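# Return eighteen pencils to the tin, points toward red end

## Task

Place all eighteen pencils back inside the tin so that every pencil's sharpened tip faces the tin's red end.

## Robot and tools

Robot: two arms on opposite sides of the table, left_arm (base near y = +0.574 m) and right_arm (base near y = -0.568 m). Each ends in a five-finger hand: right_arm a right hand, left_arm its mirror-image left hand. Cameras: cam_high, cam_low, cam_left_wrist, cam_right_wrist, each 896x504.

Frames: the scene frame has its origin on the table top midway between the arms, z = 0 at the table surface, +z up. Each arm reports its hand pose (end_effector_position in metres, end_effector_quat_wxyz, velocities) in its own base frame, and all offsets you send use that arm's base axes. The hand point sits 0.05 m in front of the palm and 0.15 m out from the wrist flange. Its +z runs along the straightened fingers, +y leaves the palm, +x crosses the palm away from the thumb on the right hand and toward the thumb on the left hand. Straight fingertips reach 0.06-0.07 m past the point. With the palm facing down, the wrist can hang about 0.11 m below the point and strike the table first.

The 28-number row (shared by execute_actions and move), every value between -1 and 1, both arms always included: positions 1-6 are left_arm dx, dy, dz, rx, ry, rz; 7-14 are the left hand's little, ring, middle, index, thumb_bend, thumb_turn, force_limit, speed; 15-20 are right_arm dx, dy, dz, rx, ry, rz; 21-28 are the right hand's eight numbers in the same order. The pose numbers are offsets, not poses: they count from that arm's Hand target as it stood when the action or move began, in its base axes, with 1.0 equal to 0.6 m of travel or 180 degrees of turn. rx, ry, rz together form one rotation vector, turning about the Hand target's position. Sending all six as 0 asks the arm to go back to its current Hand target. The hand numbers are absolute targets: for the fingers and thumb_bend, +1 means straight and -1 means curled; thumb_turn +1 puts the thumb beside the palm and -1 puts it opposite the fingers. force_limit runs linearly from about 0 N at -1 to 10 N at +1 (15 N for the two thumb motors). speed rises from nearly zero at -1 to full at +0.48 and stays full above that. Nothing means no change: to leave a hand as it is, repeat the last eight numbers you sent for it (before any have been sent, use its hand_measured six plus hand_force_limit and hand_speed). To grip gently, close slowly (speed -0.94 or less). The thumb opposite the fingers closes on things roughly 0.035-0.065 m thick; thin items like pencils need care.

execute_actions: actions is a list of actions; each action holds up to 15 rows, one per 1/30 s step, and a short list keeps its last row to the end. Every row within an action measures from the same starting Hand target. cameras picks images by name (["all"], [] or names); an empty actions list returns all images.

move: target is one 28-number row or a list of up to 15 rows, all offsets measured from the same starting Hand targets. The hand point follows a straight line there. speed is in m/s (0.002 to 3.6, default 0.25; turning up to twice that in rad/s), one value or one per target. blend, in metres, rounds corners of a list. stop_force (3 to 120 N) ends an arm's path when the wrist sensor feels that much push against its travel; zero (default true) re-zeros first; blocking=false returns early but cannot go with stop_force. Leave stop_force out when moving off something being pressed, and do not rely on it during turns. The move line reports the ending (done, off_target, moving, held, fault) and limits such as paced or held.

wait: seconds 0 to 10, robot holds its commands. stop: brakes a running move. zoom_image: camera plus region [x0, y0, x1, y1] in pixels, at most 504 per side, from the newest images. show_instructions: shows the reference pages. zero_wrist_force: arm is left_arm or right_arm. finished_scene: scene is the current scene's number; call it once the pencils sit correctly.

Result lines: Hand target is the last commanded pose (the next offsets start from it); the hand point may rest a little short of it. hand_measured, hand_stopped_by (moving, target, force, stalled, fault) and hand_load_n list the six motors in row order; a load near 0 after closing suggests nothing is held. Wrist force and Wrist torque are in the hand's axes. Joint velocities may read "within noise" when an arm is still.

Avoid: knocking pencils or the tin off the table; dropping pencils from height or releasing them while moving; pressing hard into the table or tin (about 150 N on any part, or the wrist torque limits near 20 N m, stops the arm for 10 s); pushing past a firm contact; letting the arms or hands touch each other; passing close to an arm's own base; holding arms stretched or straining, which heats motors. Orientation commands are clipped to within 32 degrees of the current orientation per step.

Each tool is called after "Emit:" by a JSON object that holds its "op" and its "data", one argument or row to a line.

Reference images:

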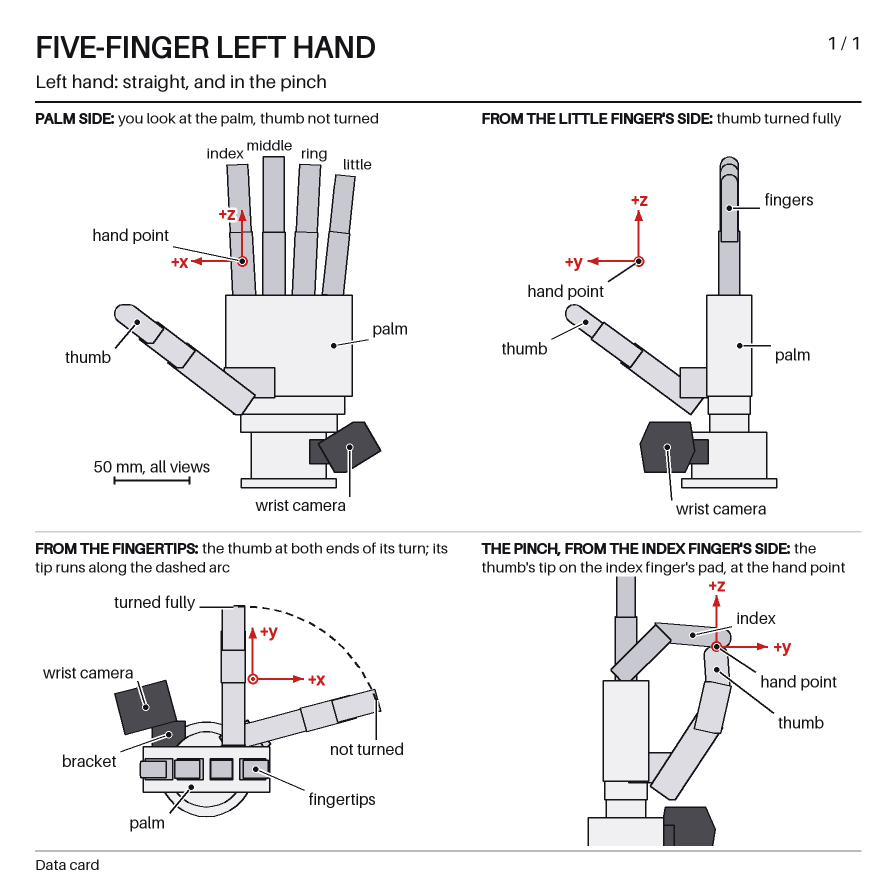

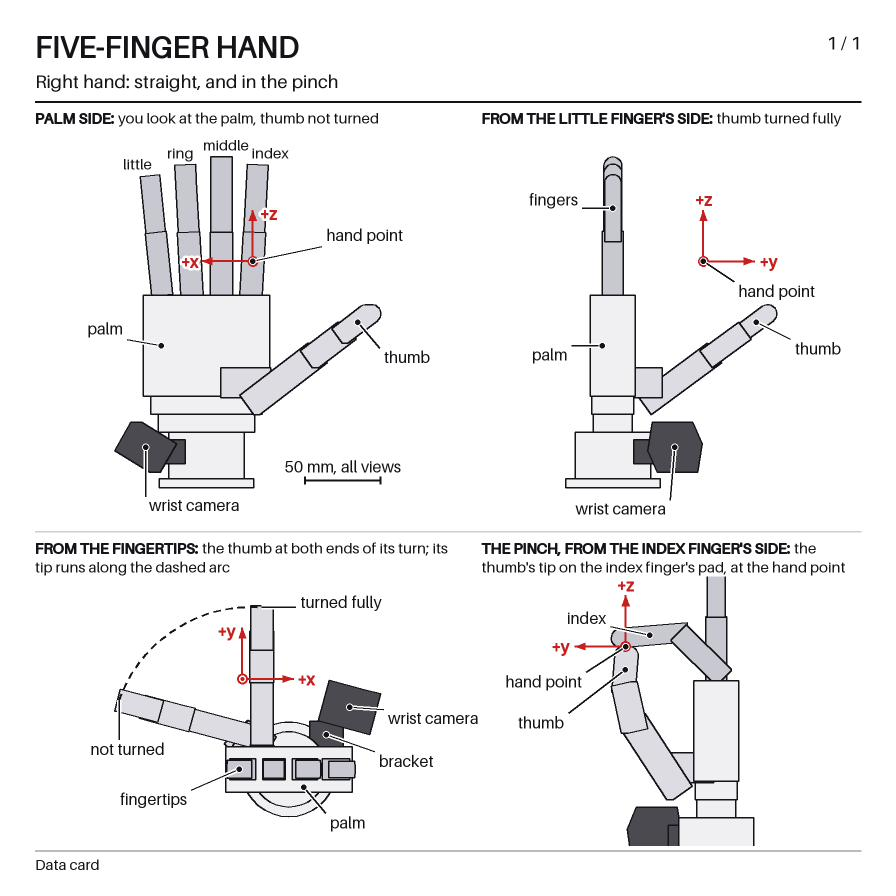

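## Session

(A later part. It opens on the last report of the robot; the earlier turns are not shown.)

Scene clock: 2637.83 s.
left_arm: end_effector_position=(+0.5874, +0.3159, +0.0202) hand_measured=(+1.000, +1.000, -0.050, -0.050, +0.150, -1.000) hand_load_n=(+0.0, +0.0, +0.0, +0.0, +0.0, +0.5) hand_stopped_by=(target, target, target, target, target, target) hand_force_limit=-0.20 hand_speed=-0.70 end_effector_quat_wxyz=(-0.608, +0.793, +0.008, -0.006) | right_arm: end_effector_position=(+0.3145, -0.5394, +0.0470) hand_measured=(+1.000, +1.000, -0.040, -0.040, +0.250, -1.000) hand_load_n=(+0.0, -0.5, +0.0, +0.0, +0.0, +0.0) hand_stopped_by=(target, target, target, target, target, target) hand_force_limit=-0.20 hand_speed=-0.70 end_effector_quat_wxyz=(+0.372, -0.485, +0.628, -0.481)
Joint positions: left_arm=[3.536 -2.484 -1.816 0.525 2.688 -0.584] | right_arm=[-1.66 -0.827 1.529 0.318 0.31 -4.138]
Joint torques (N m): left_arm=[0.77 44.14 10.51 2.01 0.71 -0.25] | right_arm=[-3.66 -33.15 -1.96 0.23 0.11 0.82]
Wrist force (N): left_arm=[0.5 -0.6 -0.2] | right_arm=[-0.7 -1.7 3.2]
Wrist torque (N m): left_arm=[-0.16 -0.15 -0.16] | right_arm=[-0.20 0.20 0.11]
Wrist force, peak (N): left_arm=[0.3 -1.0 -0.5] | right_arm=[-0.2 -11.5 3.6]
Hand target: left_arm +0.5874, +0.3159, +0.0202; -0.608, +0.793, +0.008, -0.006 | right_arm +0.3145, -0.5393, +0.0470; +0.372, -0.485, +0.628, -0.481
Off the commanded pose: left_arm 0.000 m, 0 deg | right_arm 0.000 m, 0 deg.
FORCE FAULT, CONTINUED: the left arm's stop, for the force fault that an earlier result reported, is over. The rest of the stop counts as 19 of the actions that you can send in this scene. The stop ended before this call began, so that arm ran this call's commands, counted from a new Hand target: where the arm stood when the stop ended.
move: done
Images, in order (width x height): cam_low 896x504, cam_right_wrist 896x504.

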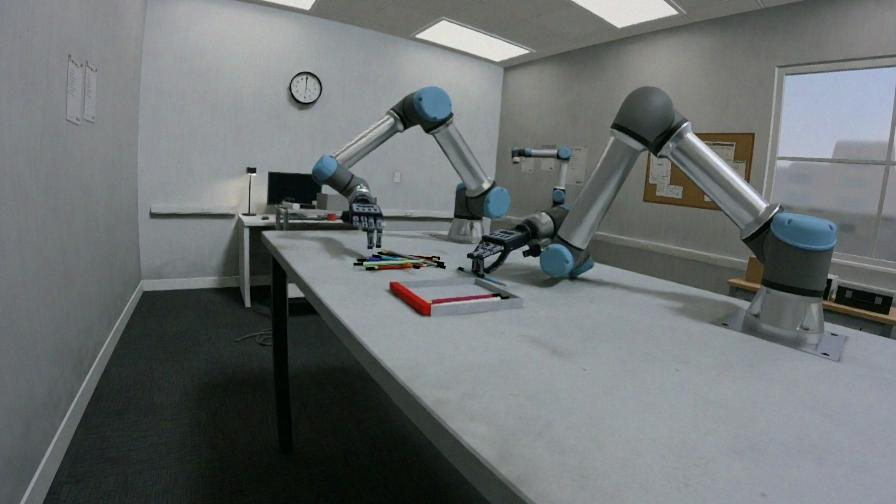

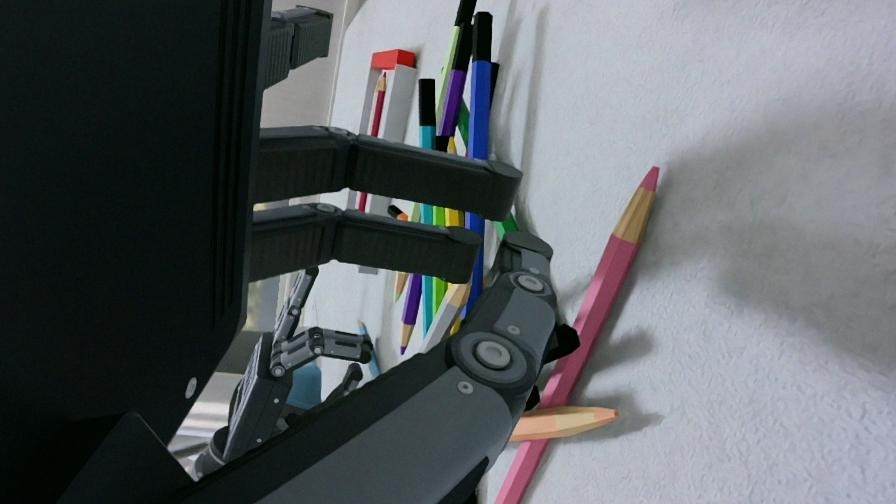

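Emit:
{"op": "move", "data": {
  "target": [
    [0,0,0.3833,0,0,0,1,1,-0.05,-0.05,0.15,-1,-0.2,-0.7,-0.0137,0.0035,0,0,0,0,1,1,-0.05,-0.05,0.25,-1,-0.2,-0.7],
    [-0.0825,0.1937,0.783,0.0747,-0.0488,-0.3791,1,1,-0.05,-0.05,0.15,-1,-0.2,-0.7,-0.0137,0.0035,-0.0283,0,0,0,1,1,-0.05,-0.05,0.25,-1,-0.2,-0.7]
  ],
  "speed": 0.3
}}

Emit:
{"op": "move", "data": {
  "target": [
    [0,0,0,0,0,0,1,1,-0.05,-0.05,0.15,-1,-0.2,-0.7,0,0,-0.035,0,0,0,1,1,-0.05,-0.05,0.25,-1,-0.2,-0.7]
  ],
  "speed": 0.012,
  "stop_force": 4,
  "cameras": ["cam_right_wrist","cam_low","cam_high"]
}}

Emit:
{"op": "zoom_image", "data": {
  "camera": "cam_right_wrist",
  "region": [420, 100, 640, 320]
}}

Scene clock: 2672.60 s.
left_arm: end_effector_position=(+0.5380, +0.4320, +0.4899) hand_measured=(+1.000, +1.000, -0.050, -0.050, +0.150, -1.000) hand_load_n=(+0.0, +0.0, +0.0, +0.0, +0.0, +0.0) hand_stopped_by=(target, target, target, target, target, target) hand_force_limit=-0.20 hand_speed=-0.70 end_effector_quat_wxyz=(+0.588, -0.588, +0.393, -0.393) | right_arm: end_effector_position=(+0.3063, -0.5372, +0.0299) hand_measured=(+1.000, +1.000, -0.050, -0.050, +0.250, -1.000) hand_load_n=(+0.0, +0.0, +0.0, +0.0, +0.0, +0.0) hand_stopped_by=(target, target, target, target, target, target) hand_force_limit=-0.20 hand_speed=-0.70 end_effector_quat_wxyz=(+0.372, -0.485, +0.628, -0.481)
Joint positions: left_arm=[4.321 -1.76 -1.72 0.34 0.785 -0.001] | right_arm=[-1.677 -0.797 1.539 0.323 0.301 -4.187]
Joint torques (N m): left_arm=[8.01 31.78 27.18 2.62 -1.34 2.17] | right_arm=[7.75 -46.72 -2.85 2.97 0.95 0.77]
Wrist force (N): left_arm=[0.3 -1.0 -0.2] | right_arm=[-0.5 -1.8 2.9]
Wrist torque (N m): left_arm=[-0.20 -0.16 -0.18] | right_arm=[-0.18 0.22 0.21]
Wrist force, peak (N): left_arm=[0.3 -3.4 -1.0] | right_arm=[-0.6 -2.0 3.2]
Hand target: left_arm +0.5379, +0.4321, +0.4900; +0.589, -0.587, +0.393, -0.393 | right_arm +0.3063, -0.5372, +0.0300; +0.372, -0.485, +0.628, -0.481
Off the commanded pose: left_arm 0.000 m, 0 deg | right_arm 0.000 m, 0 deg.
move: done

Scene clock: 2674.50 s.
left_arm: end_effector_position=(+0.5379, +0.4321, +0.4900) hand_measured=(+1.000, +1.000, -0.050, -0.050, +0.150, -1.000) hand_load_n=(+0.0, +0.0, +0.0, +0.0, +0.0, +0.0) hand_stopped_by=(target, target, target, target, target, target) hand_force_limit=-0.20 hand_speed=-0.70 end_effector_quat_wxyz=(+0.589, -0.587, +0.393, -0.393) | right_arm: end_effector_position=(+0.3063, -0.5372, +0.0170) hand_measured=(+1.000, +1.000, -0.050, -0.050, +0.250, -1.000) hand_load_n=(+0.0, +0.0, +0.0, +0.0, +0.0, +0.0) hand_stopped_by=(target, target, target, target, target, target) hand_force_limit=-0.20 hand_speed=-0.70 end_effector_quat_wxyz=(+0.372, -0.485, +0.628, -0.481)
Joint positions: left_arm=[4.321 -1.76 -1.719 0.34 0.785 -0.001] | right_arm=[-1.677 -0.776 1.542 0.3 0.301 -4.187]
Joint torques (N m): left_arm=[9.84 38.01 27.68 0.6 1.13 2.18] | right_arm=[7.23 -48.59 -10.15 3.84 0.86 -0.49]
Wrist force (N): left_arm=[0.2 -0.9 -0.3] | right_arm=[-0.4 -4.3 2.2]
Wrist torque (N m): left_arm=[-0.19 -0.15 -0.18] | right_arm=[-0.25 0.25 0.16]
Wrist force, peak (N): left_arm=[0.3 -1.2 -0.2] | right_arm=[1.3 -13.1 -0.7]
Hand target: left_arm +0.5379, +0.4321, +0.4900; +0.589, -0.587, +0.393, -0.393 | right_arm +0.3063, -0.5372, +0.0170; +0.372, -0.485, +0.628, -0.481 (not the last commanded pose)
Off the commanded pose: left_arm 0.000 m, 0 deg | right_arm 0.008 m, 0 deg.
move: contact (right_arm)
Images, in order (width x height): cam_high 896x504, cam_low 896x504, cam_right_wrist 896x504.

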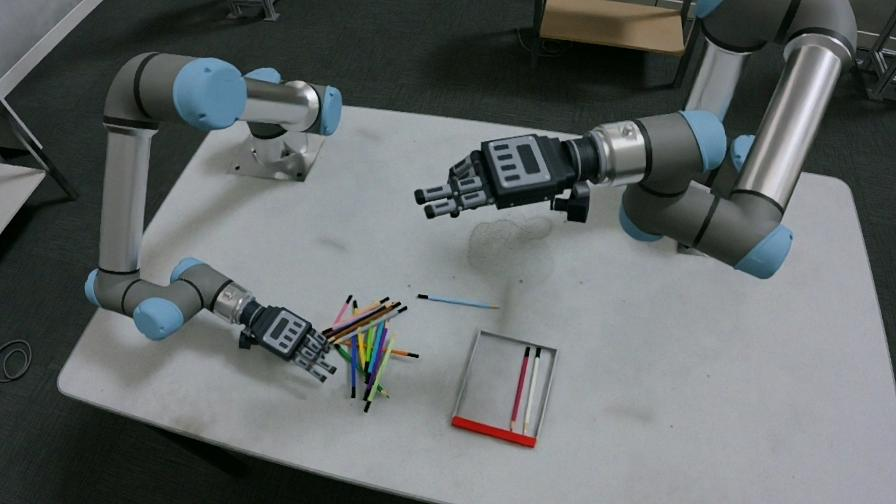

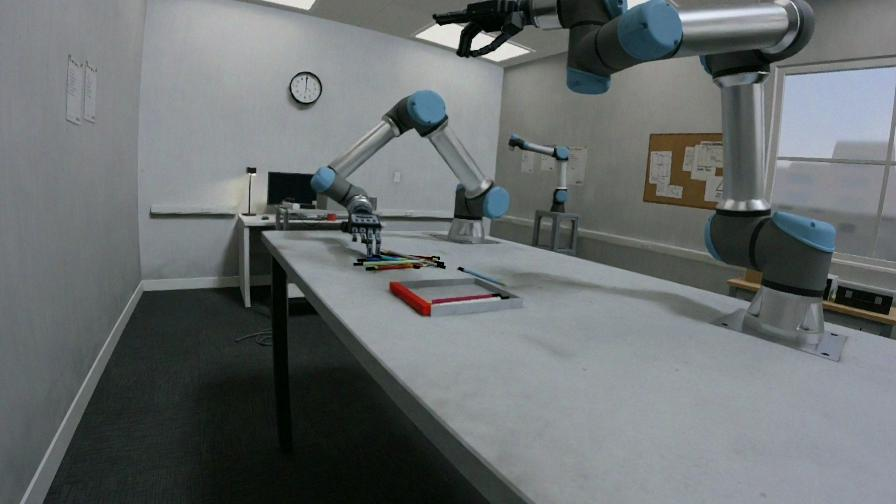

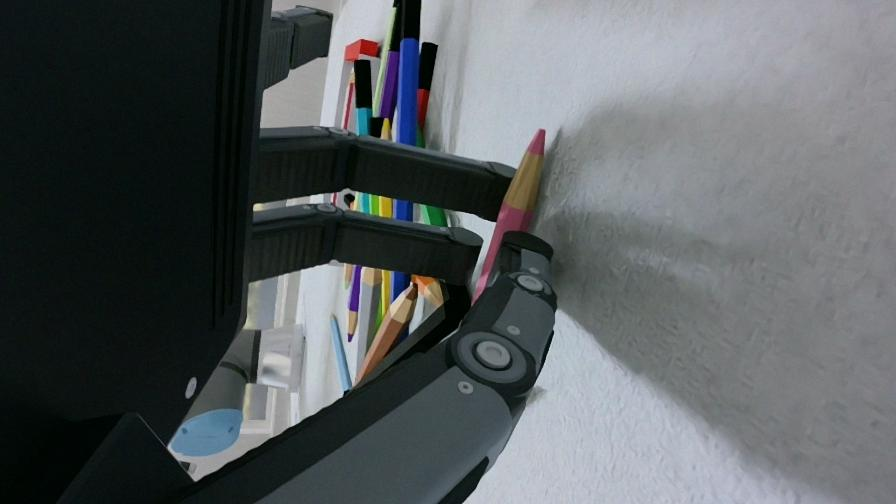

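Scaled by 2.291 from the camera's 896x504 image, which has a finer 1280x720 frame.

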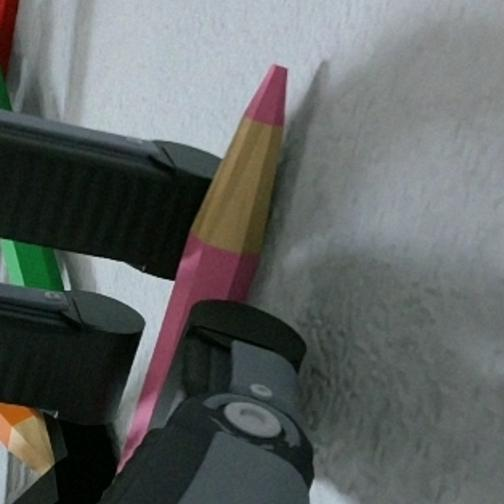

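Emit:
{"op": "move", "data": {
  "target": [
    [-0.0397,-0.319,0,0,0,-0.25,1,1,-0.05,-0.05,0.15,-1,-0.2,-0.7,0,0,-0.002,0,0,0,1,1,-0.05,-0.05,0.25,-1,-0.2,-0.7],
    [-0.1922,-0.4738,0,0,0,-0.4167,1,1,-0.05,-0.05,0.15,-1,-0.2,-0.7,0,0,-0.002,0,0,0,1,1,-0.6,-0.6,0.25,-1,-0.75,-0.92],
    [-0.4968,-0.047,-0.3167,0.1844,0.5068,-0.3643,1,1,-0.05,-0.05,0.15,-1,-0.2,-0.7,0,0,-0.002,0,0,0,1,1,-0.65,-0.65,0.25,-1,-0.2,-0.92]
  ],
  "speed": 0.3,
  "cameras": ["cam_right_wrist","cam_high"]
}}

Emit:
{"op": "zoom_image", "data": {
  "camera": "cam_right_wrist",
  "region": [420, 100, 640, 320]
}}

Scene clock: 2691.80 s.
left_arm: end_effector_position=(+0.2398, +0.4039, +0.2999) hand_measured=(+1.000, +1.000, -0.050, -0.050, +0.150, -1.000) hand_load_n=(+0.0, +0.0, +0.0, +0.0, +0.0, +0.0) hand_stopped_by=(target, target, target, target, target, target) hand_force_limit=-0.20 hand_speed=-0.70 end_effector_quat_wxyz=(+0.000, -0.238, +0.971, -0.001) | right_arm: end_effector_position=(+0.3063, -0.5372, +0.0158) hand_measured=(+1.000, +1.000, -0.068, -0.256, +0.250, -1.000) hand_load_n=(+0.0, +0.0, +4.0, +4.0, +3.0, -1.0) hand_stopped_by=(target, target, force, force, target, target) hand_force_limit=-0.20 hand_speed=-0.92 end_effector_quat_wxyz=(+0.372, -0.485, +0.628, -0.481)
Joint positions: left_arm=[4.321 -1.95 -1.21 1.588 -1.569 -0.871] | right_arm=[-1.677 -0.774 1.542 0.298 0.301 -4.187]
Joint torques (N m): left_arm=[9.83 23.15 11.71 -0.49 -1.38 2.29] | right_arm=[5.29 -41.4 -19.48 3.81 0.92 -0.58]
Wrist force (N): left_arm=[0.0 0.2 -0.4] | right_arm=[0.7 -11.5 3.7]
Wrist torque (N m): left_arm=[0.06 -0.01 0.02] | right_arm=[-0.38 0.22 0.02]
Wrist force, peak (N): left_arm=[-1.4 -0.7 0.4] | right_arm=[5.6 -19.1 -4.7]
Hand target: left_arm +0.2398, +0.4039, +0.2999; +0.000, -0.238, +0.971, -0.001 | right_arm +0.3063, -0.5372, +0.0158; +0.372, -0.485, +0.628, -0.481
Off the commanded pose: left_arm 0.000 m, 0 deg | right_arm 0.000 m, 0 deg.
move: done
Images, in order (width x height): cam_high 896x504, cam_right_wrist 896x504.

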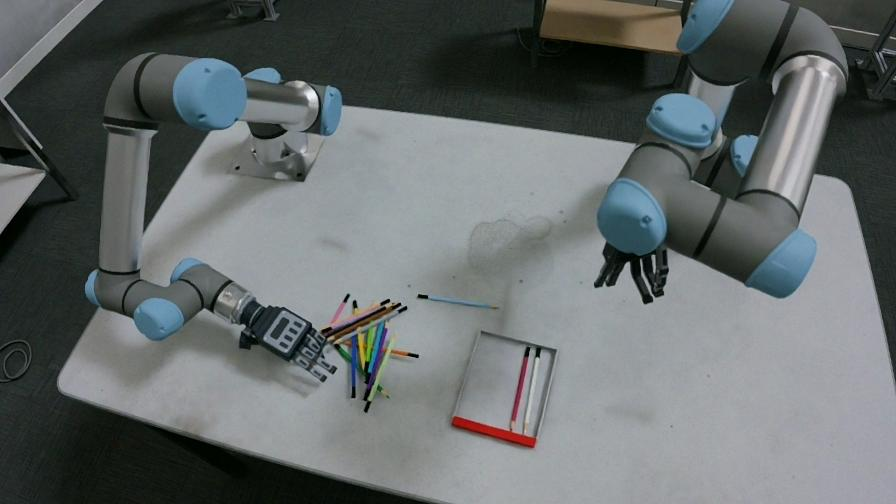

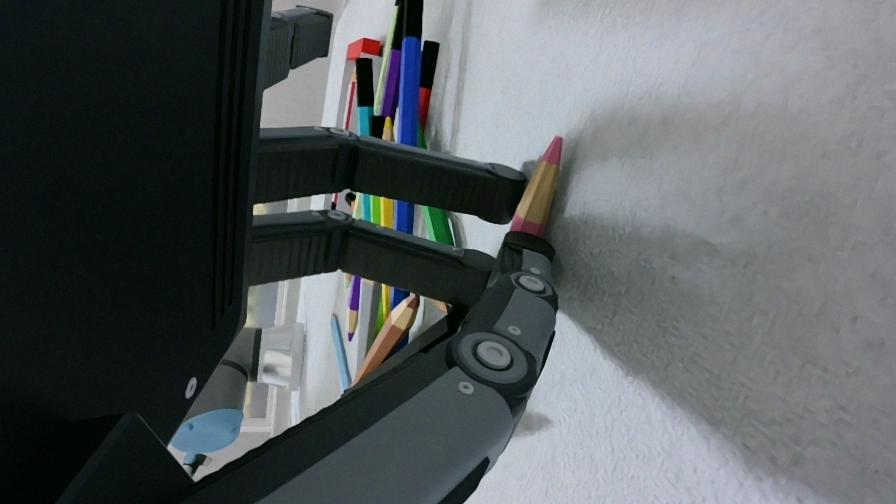

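Scaled by 2.291 from the camera's 896x504 image, which has a finer 1280x720 frame.

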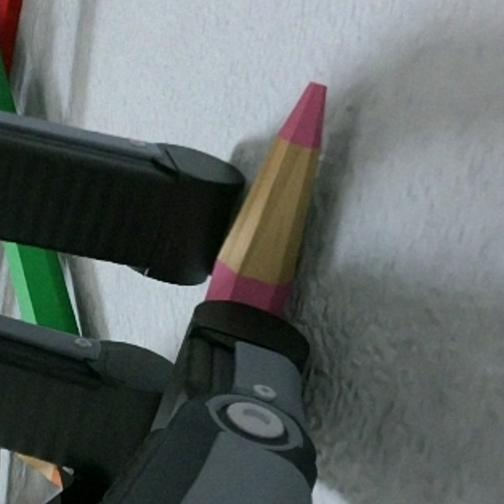

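Emit:
{"op": "move", "data": {
  "target": [
    [0,0,0,0,0,0,1,1,-0.05,-0.05,0.15,-1,-0.2,-0.7,0,0,0.0033,0,0,0,1,1,-0.65,-0.65,0.25,-1,-0.2,-0.92],
    [0,0,0,0,0,0,1,1,-0.05,-0.05,0.15,-1,-0.2,-0.7,-0.0052,-0.0665,0.0033,0,0,0,1,1,-0.65,-0.65,0.25,-1,-0.2,-0.92]
  ],
  "speed": 0.05,
  "cameras": ["cam_right_wrist","cam_high"]
}}

Emit:
{"op": "zoom_image", "data": {
  "camera": "cam_high",
  "region": [300, 260, 440, 430]
}}

Scene clock: 2705.53 s.
left_arm: end_effector_position=(+0.2398, +0.4039, +0.2999) hand_measured=(+1.000, +1.000, -0.050, -0.050, +0.150, -1.000) hand_load_n=(+0.0, +0.0, +0.0, +0.0, +0.0, +0.0) hand_stopped_by=(target, target, target, target, target, target) hand_force_limit=-0.20 hand_speed=-0.70 end_effector_quat_wxyz=(+0.000, -0.238, +0.971, -0.001) | right_arm: end_effector_position=(+0.3032, -0.5771, +0.0177) hand_measured=(+1.000, +1.000, -0.070, -0.258, +0.250, -1.000) hand_load_n=(-0.5, +0.0, +0.0, +0.0, +0.0, +0.0) hand_stopped_by=(target, target, force, force, target, target) hand_force_limit=-0.20 hand_speed=-0.92 end_effector_quat_wxyz=(+0.372, -0.485, +0.628, -0.481)
Joint positions: left_arm=[4.321 -1.95 -1.21 1.588 -1.569 -0.871] | right_arm=[-1.675 -0.707 1.395 0.372 0.302 -4.181]
Joint torques (N m): left_arm=[10.1 23.27 12.28 -0.77 -1.42 1.68] | right_arm=[6.14 -52.34 -2.26 -0.03 -0.14 -0.76]
Wrist force (N): left_arm=[-0.1 0.1 -0.3] | right_arm=[-1.0 -1.3 3.0]
Wrist torque (N m): left_arm=[0.05 0.02 0.01] | right_arm=[-0.13 0.29 0.16]
Wrist force, peak (N): left_arm=[0.1 0.3 -0.7] | right_arm=[0.6 -12.8 3.7]
Hand target: left_arm +0.2398, +0.4039, +0.2999; +0.000, -0.238, +0.971, -0.001 | right_arm +0.3032, -0.5771, +0.0178; +0.372, -0.485, +0.628, -0.481
Off the commanded pose: left_arm 0.000 m, 0 deg | right_arm 0.000 m, 0 deg.
move: done
Images, in order (width x height): cam_high 896x504, cam_right_wrist 896x504.

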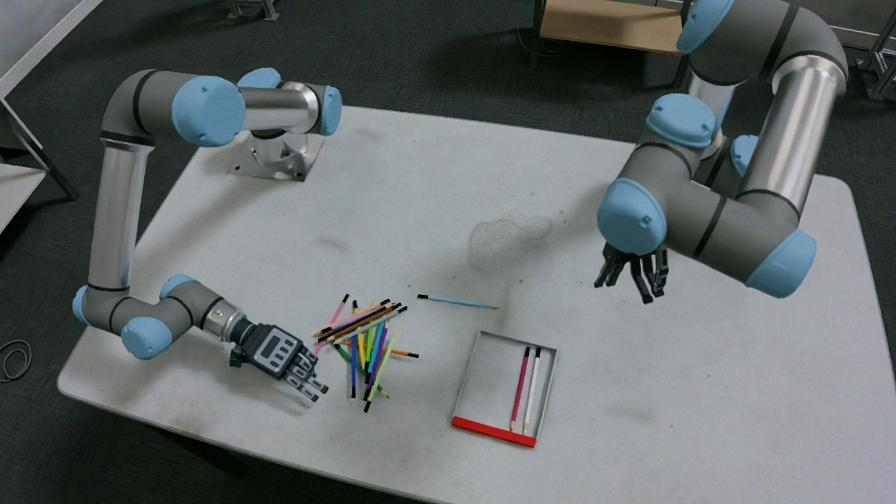

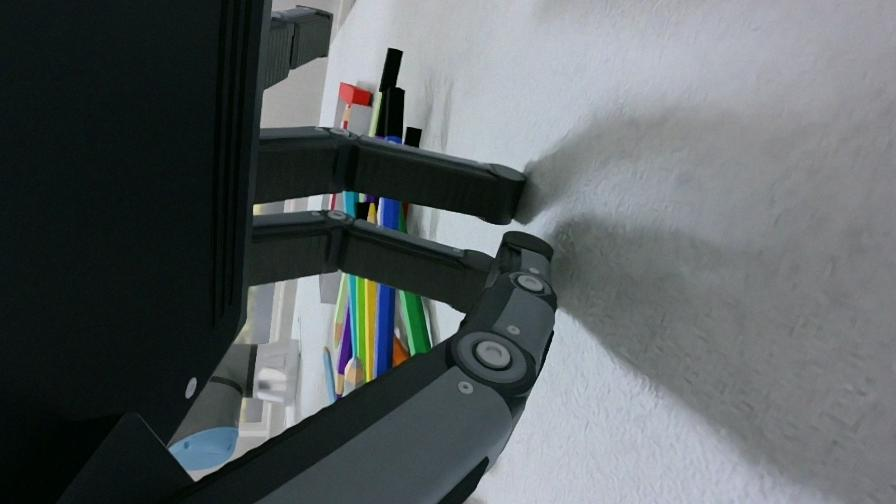

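Scaled by 2.965 from the camera's 896x504 image, which has a finer 1280x720 frame.

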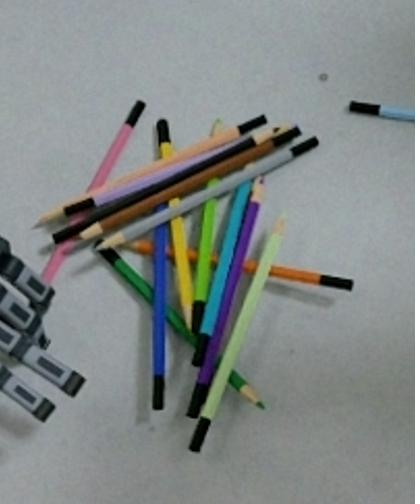

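Emit:
{"op": "move", "data": {
  "target": [
    [0.5927,-0.1357,0,0,0,0.8372,1,1,-0.05,-0.05,0.25,-1,-0.2,-0.7,0,0,0.137,0,0,0,1,1,-0.05,-0.05,0.25,-1,-0.2,-0.7],
    [0.5927,-0.1357,-0.0833,0.1204,-0.5278,0.6824,1,1,-0.05,-0.05,0.25,-1,-0.2,-0.7,0.2363,0.2368,0.2537,0,0,-0.2278,1,1,-0.05,-0.05,0.25,-1,-0.2,-0.7]
  ],
  "speed": 0.35,
  "cameras": ["cam_right_wrist","cam_high","cam_low","cam_left_wrist"]
}}

Scene clock: 2747.73 s.
left_arm: end_effector_position=(+0.5955, +0.3225, +0.2501) hand_measured=(+1.000, +1.000, -0.050, -0.050, +0.250, -1.000) hand_load_n=(+0.0, +0.0, +0.0, +0.5, +0.0, +0.0) hand_stopped_by=(target, target, target, target, target, target) hand_force_limit=-0.20 hand_speed=-0.70 end_effector_quat_wxyz=(-0.609, +0.793, -0.013, +0.010) end_effector_velocity=(+0.001, +0.000, +0.000) end_effector_angular_velocity=(+0.003, -0.002, -0.002) | right_arm: end_effector_position=(+0.4449, -0.4351, +0.1700) hand_measured=(+1.000, +1.000, -0.050, -0.050, +0.250, -1.000) hand_load_n=(+0.0, +0.0, +0.0, +0.0, +0.0, +0.0) hand_stopped_by=(target, target, target, target, target, target) hand_force_limit=-0.20 hand_speed=-0.70 end_effector_quat_wxyz=(+0.180, -0.234, +0.758, -0.581)
Joint positions: left_arm=[3.552 -2.106 -1.217 2.767 -2.633 -3.639] | right_arm=[-1.083 -1.436 1.955 -0.254 1.462 -3.17]
Joint velocities: left_arm=[-0.002 0 0 0.006 0 0.003] | right_arm=[within noise]
Joint torques (N m): left_arm=[3.04 30.85 15.23 1.13 -2.59 2.3] | right_arm=[8.43 -20.03 -6.27 -2.59 2.16 0.78]
Wrist force (N): left_arm=[0.3 -0.8 -0.2] | right_arm=[-0.8 -2.2 2.5]
Wrist torque (N m): left_arm=[-0.15 -0.12 -0.18] | right_arm=[-0.25 0.22 0.06]
Wrist force, peak (N): left_arm=[0.5 0.9 -0.5] | right_arm=[-1.8 -2.6 2.4]
Hand target: left_arm +0.5955, +0.3225, +0.2500; -0.609, +0.793, -0.013, +0.009 | right_arm +0.4449, -0.4350, +0.1700; +0.180, -0.234, +0.758, -0.581
Off the commanded pose: left_arm 0.000 m, 0 deg | right_arm 0.000 m, 0 deg.
elbow stopped short (left arm): the move would have taken joint 3 (elbow) straighter than the controller allows.
move: done

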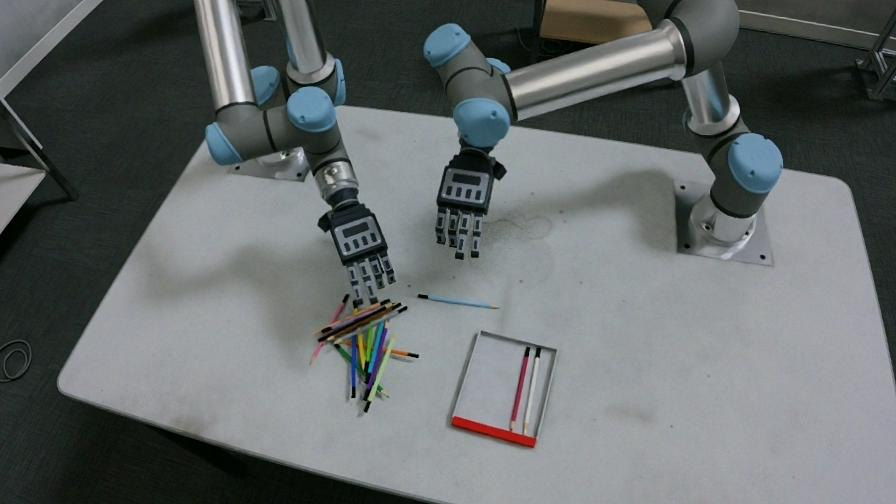

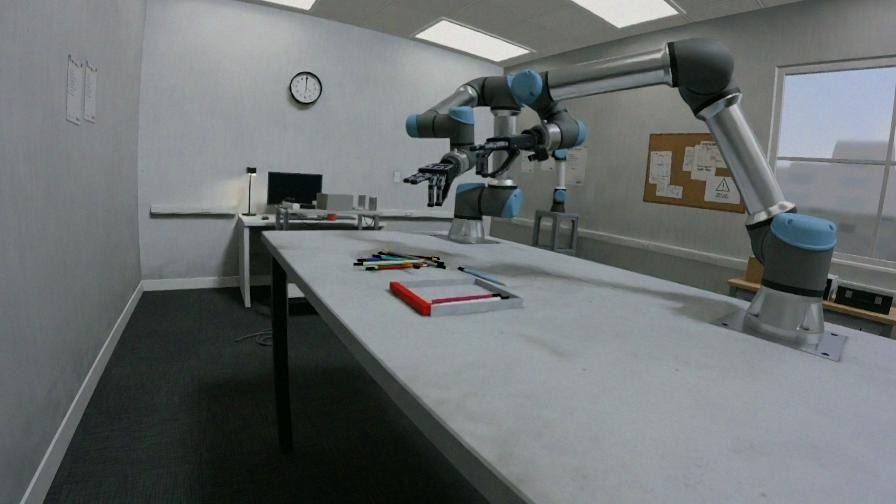

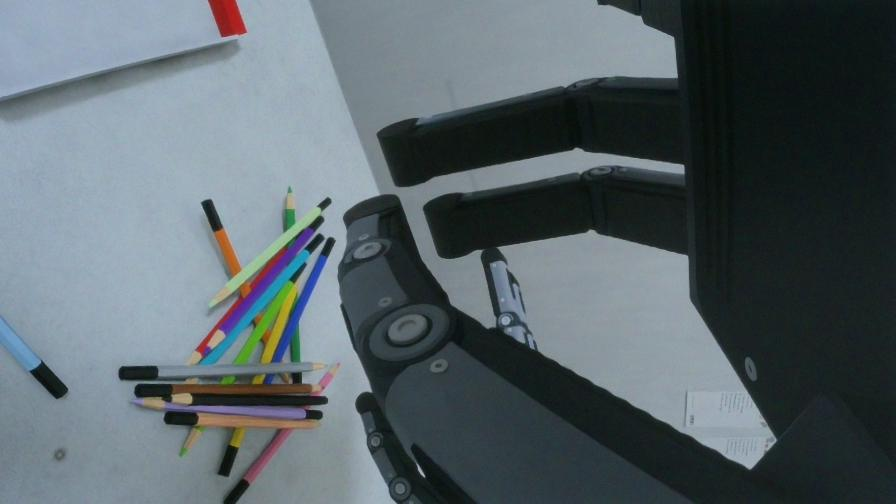

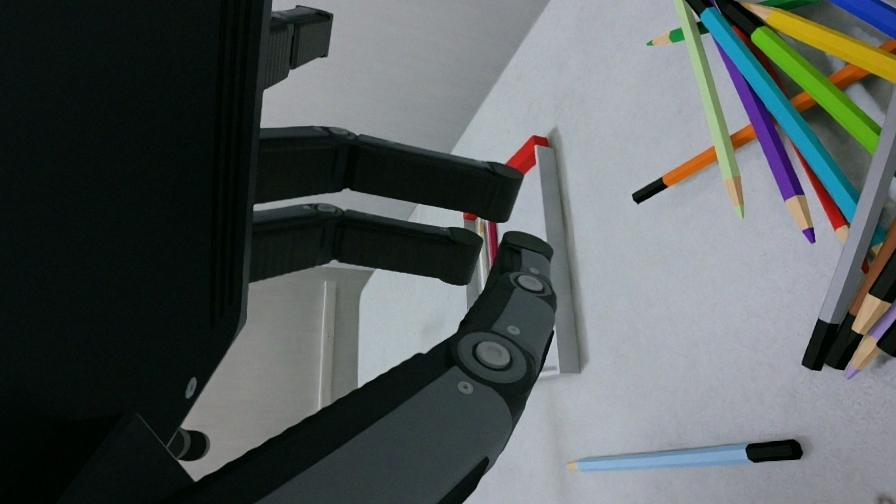

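Emit:
{"op": "move", "data": {
  "target": [
    [-0.0135,-0.011,-0.3167,0,0,0.0167,1,1,-0.05,-0.05,0.25,-1,-0.2,-0.7,0,0,0,0,0,0,1,1,-0.05,-0.05,0.25,-1,-0.2,-0.7]
  ],
  "speed": 0.2,
  "cameras": ["cam_left_wrist","cam_low"]
}}

Scene clock: 2784.07 s.
left_arm: end_effector_position=(+0.5874, +0.3158, +0.0601) hand_measured=(+1.000, +1.000, -0.050, -0.050, +0.250, -1.000) hand_load_n=(+0.0, +0.0, +0.0, +0.0, +0.0, +0.0) hand_stopped_by=(target, target, target, target, target, target) hand_force_limit=-0.20 hand_speed=-0.70 end_effector_quat_wxyz=(-0.609, +0.793, +0.008, -0.007) | right_arm: end_effector_position=(+0.4449, -0.4350, +0.1700) hand_measured=(+1.000, +1.000, -0.050, -0.050, +0.250, -1.000) hand_load_n=(+0.0, +0.0, +0.0, +0.0, +0.0, +0.0) hand_stopped_by=(target, target, target, target, target, target) hand_force_limit=-0.20 hand_speed=-0.70 end_effector_quat_wxyz=(+0.180, -0.234, +0.758, -0.581)
Joint positions: left_arm=[3.535 -2.302 -1.422 3.094 -2.69 -3.722] | right_arm=[-1.083 -1.436 1.955 -0.254 1.462 -3.17]
Joint torques (N m): left_arm=[7.78 35.65 18.72 -0.45 0.75 1.26] | right_arm=[6.25 -29.26 -6.19 -2.47 1.17 0.68]
Wrist force (N): left_arm=[0.3 -0.4 -0.1] | right_arm=[-0.8 -2.2 2.8]
Wrist torque (N m): left_arm=[-0.12 -0.12 -0.09] | right_arm=[-0.28 0.21 0.05]
Wrist force, peak (N): left_arm=[0.3 -2.7 -0.6] | right_arm=[-1.0 -2.3 2.8]
Hand target: left_arm +0.5874, +0.3159, +0.0599; -0.609, +0.793, +0.008, -0.007 | right_arm +0.4449, -0.4350, +0.1700; +0.180, -0.234, +0.758, -0.581
Off the commanded pose: left_arm 0.000 m, 0 deg | right_arm 0.000 m, 0 deg.
move: done
Images, in order (width x height): cam_low 896x504, cam_left_wrist 896x504.

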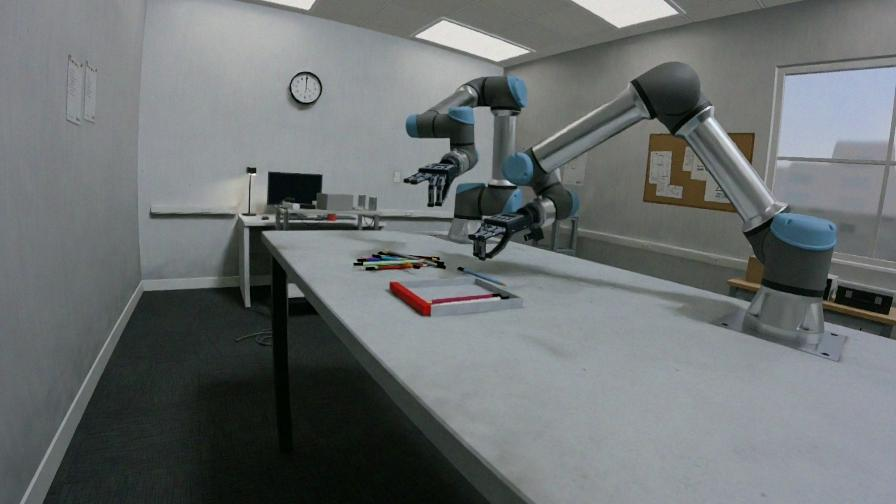

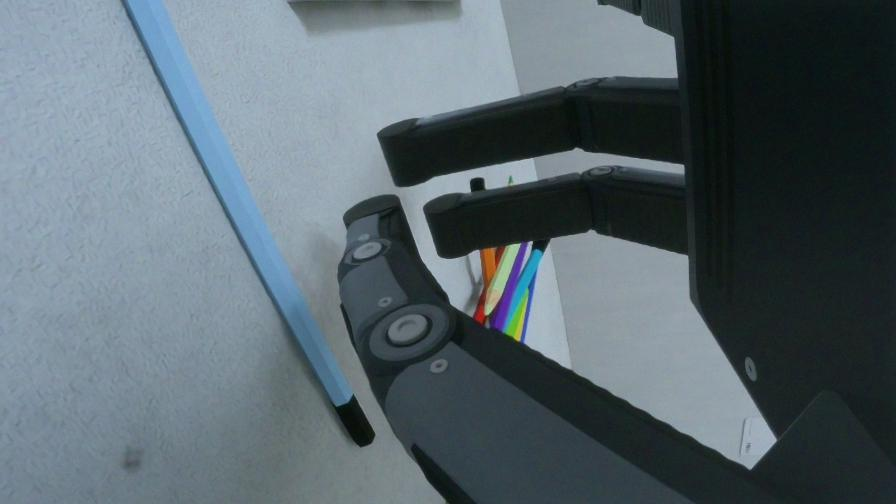

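Emit:
{"op": "move", "data": {
  "target": [
    [-0.0003,-0.0083,-0.05,0,0,0,1,1,-0.05,-0.05,0.25,-1,-0.2,-0.7,0,0,0,0,0,0,1,1,-0.05,-0.05,0.25,-1,-0.2,-0.7]
  ],
  "speed": 0.1,
  "cameras": ["cam_left_wrist"]
}}

Emit:
{"op": "zoom_image", "data": {
  "camera": "cam_left_wrist",
  "region": [280, 80, 520, 300]
}}

Scene clock: 2800.50 s.
left_arm: end_effector_position=(+0.5872, +0.3108, +0.0299) hand_measured=(+1.000, +1.000, -0.050, -0.050, +0.250, -1.000) hand_load_n=(+0.0, +0.0, +0.0, +0.0, +0.0, +0.0) hand_stopped_by=(target, target, target, target, target, target) hand_force_limit=-0.20 hand_speed=-0.70 end_effector_quat_wxyz=(-0.609, +0.793, +0.008, -0.007) | right_arm: end_effector_position=(+0.4449, -0.4350, +0.1700) hand_measured=(+1.000, +1.000, -0.050, -0.050, +0.250, -1.000) hand_load_n=(+0.0, +0.0, +0.0, +0.0, +0.0, +0.0) hand_stopped_by=(target, target, target, target, target, target) hand_force_limit=-0.20 hand_speed=-0.70 end_effector_quat_wxyz=(+0.180, -0.234, +0.758, -0.581)
Joint positions: left_arm=[3.527 -2.343 -1.439 3.142 -2.697 -3.733] | right_arm=[-1.083 -1.436 1.955 -0.254 1.462 -3.17]
Joint torques (N m): left_arm=[7.19 54.74 23.11 -3.23 -0.25 2.26] | right_arm=[4.77 -29.03 -6.44 -2.54 -0.21 0.81]
Wrist force (N): left_arm=[0.4 -0.5 -0.3] | right_arm=[-0.9 -1.9 2.5]
Wrist torque (N m): left_arm=[-0.13 -0.14 -0.09] | right_arm=[-0.23 0.24 0.06]
Wrist force, peak (N): left_arm=[0.3 -1.3 -0.2] | right_arm=[-0.9 -2.2 2.9]
Hand target: left_arm +0.5872, +0.3109, +0.0299; -0.609, +0.793, +0.008, -0.007 | right_arm +0.4449, -0.4350, +0.1700; +0.180, -0.234, +0.758, -0.581
Off the commanded pose: left_arm 0.000 m, 0 deg | right_arm 0.000 m, 0 deg.
move: done
Images, in order (width x height): cam_left_wrist 896x504.

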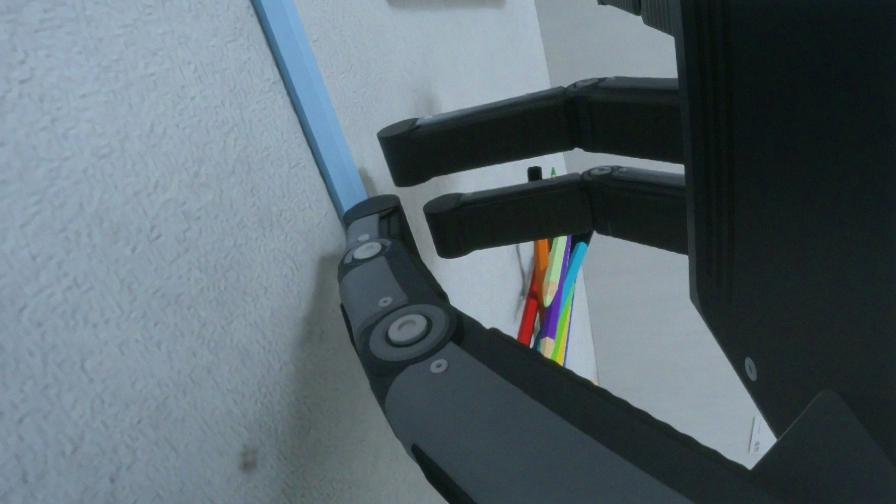

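Scaled by 2.100 from the camera's 896x504 image, which has a finer 1280x720 frame.

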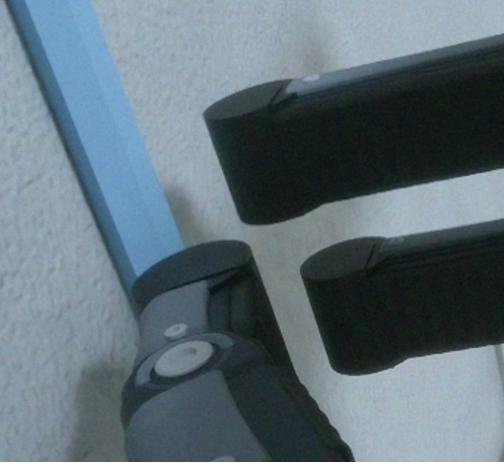

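Emit:
{"op": "move", "data": {
  "target": [
    [0,0,-0.035,0,0,0,1,1,-0.05,-0.05,0.25,-1,-0.2,-0.7,0,0,0,0,0,0,1,1,-0.05,-0.05,0.25,-1,-0.2,-0.7]
  ],
  "speed": 0.012,
  "stop_force": 4,
  "cameras": ["cam_left_wrist"]
}}

Emit:
{"op": "zoom_image", "data": {
  "camera": "cam_left_wrist",
  "region": [280, 80, 520, 300]
}}

Scene clock: 2811.93 s.
left_arm: end_effector_position=(+0.5872, +0.3109, +0.0154) hand_measured=(+1.000, +1.000, -0.050, -0.050, +0.250, -1.000) hand_load_n=(-0.5, +0.0, +0.0, +0.0, +0.0, +0.0) hand_stopped_by=(target, target, target, target, target, target) hand_force_limit=-0.20 hand_speed=-0.70 end_effector_quat_wxyz=(-0.609, +0.793, +0.008, -0.007) | right_arm: end_effector_position=(+0.4449, -0.4350, +0.1700) hand_measured=(+1.000, +1.000, -0.050, -0.050, +0.250, -1.000) hand_load_n=(+0.0, +0.0, +0.0, +0.0, +0.0, +0.0) hand_stopped_by=(target, target, target, target, target, target) hand_force_limit=-0.20 hand_speed=-0.70 end_effector_quat_wxyz=(+0.180, -0.234, +0.758, -0.581)
Joint positions: left_arm=[3.527 -2.364 -1.444 3.168 -2.697 -3.733] | right_arm=[-1.083 -1.436 1.955 -0.254 1.462 -3.17]
Joint torques (N m): left_arm=[9.52 52.92 21.53 -2.88 0.64 -1.35] | right_arm=[1.23 -29.99 -7.31 -2.52 -2.26 0.58]
Wrist force (N): left_arm=[0.3 -4.8 -1.8] | right_arm=[-0.9 -2.0 2.7]
Wrist torque (N m): left_arm=[-0.15 -0.17 0.01] | right_arm=[-0.25 0.23 0.05]
Wrist force, peak (N): left_arm=[1.4 -13.6 -4.5] | right_arm=[-1.0 -2.2 2.9]
Hand target: left_arm +0.5872, +0.3109, +0.0154; -0.609, +0.793, +0.008, -0.007 (not the last commanded pose) | right_arm +0.4449, -0.4350, +0.1700; +0.180, -0.234, +0.758, -0.581
Off the commanded pose: left_arm 0.007 m, 0 deg | right_arm 0.000 m, 0 deg.
move: contact (left_arm)
Images, in order (width x height): cam_left_wrist 896x504.

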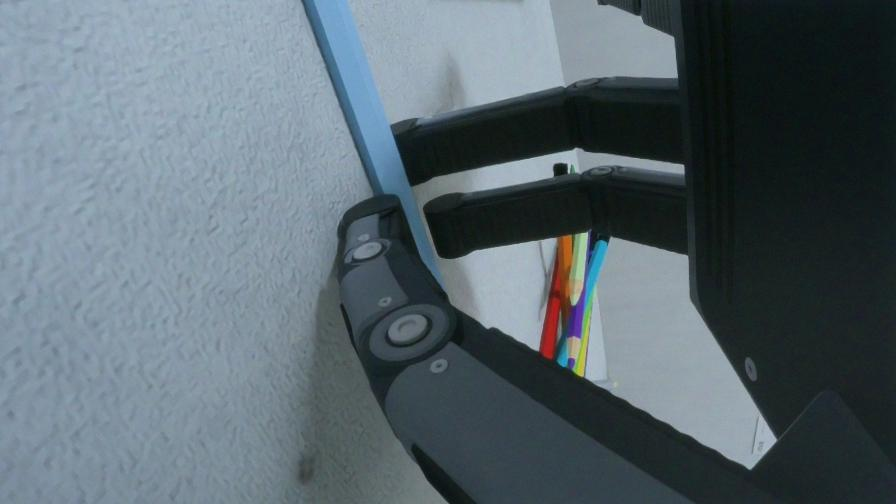

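Scaled by 2.100 from the camera's 896x504 image, which has a finer 1280x720 frame.

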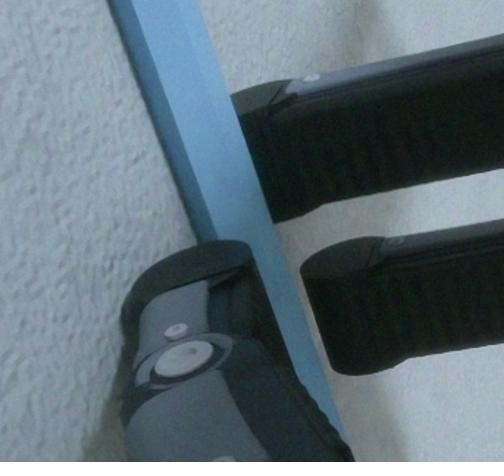

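Emit:
{"op": "move", "data": {
  "target": [
    [0,0,-0.0025,0,0,0,1,1,-0.05,-0.05,0.25,-1,-0.2,-0.7,0,0,0,0,0,0,1,1,-0.05,-0.05,0.25,-1,-0.2,-0.7],
    [0,0,-0.0025,0,0,0,1,1,-0.6,-0.6,0.25,-1,-0.75,-0.92,0,0,0,0,0,0,1,1,-0.05,-0.05,0.25,-1,-0.2,-0.7],
    [0,0,-0.0025,0,0,0,1,1,-0.65,-0.65,0.25,-1,-0.2,-0.92,0,0,0,0,0,0,1,1,-0.05,-0.05,0.25,-1,-0.2,-0.7]
  ],
  "speed": 0.02,
  "cameras": ["cam_left_wrist"]
}}

Emit:
{"op": "zoom_image", "data": {
  "camera": "cam_left_wrist",
  "region": [280, 80, 520, 300]
}}

Scene clock: 2822.67 s.
left_arm: end_effector_position=(+0.5872, +0.3109, +0.0139) hand_measured=(+1.000, +1.000, -0.062, -0.250, +0.250, -1.000) hand_load_n=(+0.0, +0.0, +6.5, +4.5, +2.5, +0.0) hand_stopped_by=(target, target, force, force, target, target) hand_force_limit=-0.20 hand_speed=-0.92 end_effector_quat_wxyz=(-0.609, +0.793, +0.008, -0.007) | right_arm: end_effector_position=(+0.4449, -0.4350, +0.1700) hand_measured=(+1.000, +1.000, -0.050, -0.050, +0.250, -1.000) hand_load_n=(+0.0, +0.0, +0.0, +0.0, +0.5, +0.0) hand_stopped_by=(target, target, target, target, target, target) hand_force_limit=-0.20 hand_speed=-0.70 end_effector_quat_wxyz=(+0.180, -0.234, +0.758, -0.581)
Joint positions: left_arm=[3.527 -2.367 -1.445 3.171 -2.697 -3.733] | right_arm=[-1.083 -1.436 1.955 -0.254 1.462 -3.17]
Joint torques (N m): left_arm=[9.17 20.79 -0.91 -5.45 0.65 -1.49] | right_arm=[-3.34 -30.04 -8.18 -2.58 -2.45 0.6]
Wrist force (N): left_arm=[8.5 -25.3 -3.9] | right_arm=[-0.8 -2.2 2.7]
Wrist torque (N m): left_arm=[-0.20 -0.04 0.28] | right_arm=[-0.26 0.22 0.05]
Wrist force, peak (N): left_arm=[8.5 -25.6 -4.2] | right_arm=[-1.0 -2.1 2.9]
Hand target: left_arm +0.5872, +0.3109, +0.0139; -0.609, +0.793, +0.008, -0.007 | right_arm +0.4449, -0.4350, +0.1700; +0.180, -0.234, +0.758, -0.581
Off the commanded pose: left_arm 0.000 m, 0 deg | right_arm 0.000 m, 0 deg.
move: done
Images, in order (width x height): cam_left_wrist 896x504.

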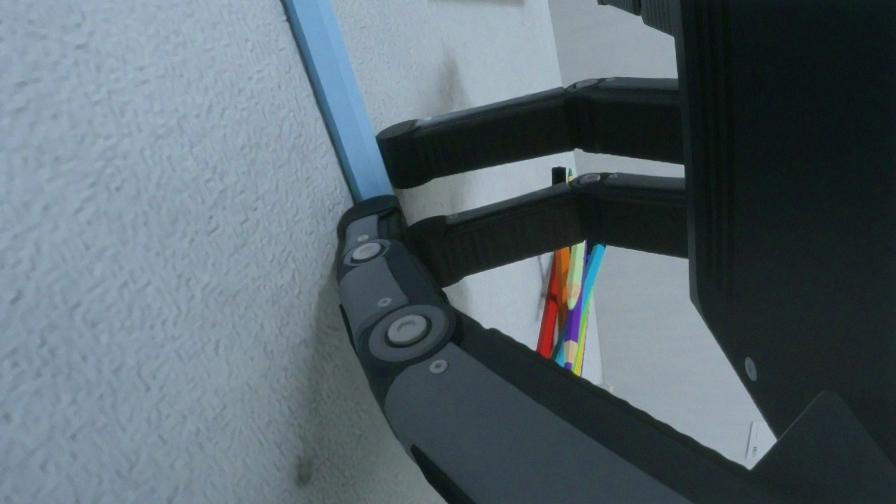

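Scaled by 2.100 from the camera's 896x504 image, which has a finer 1280x720 frame.

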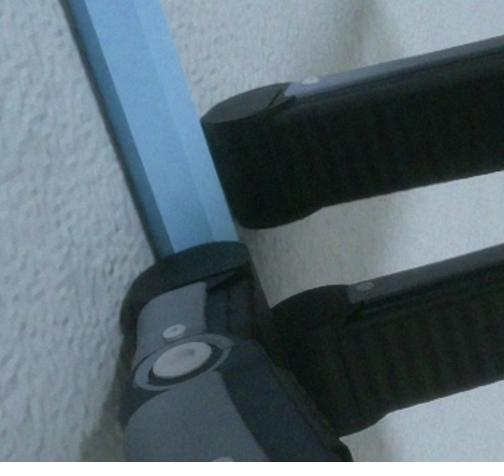

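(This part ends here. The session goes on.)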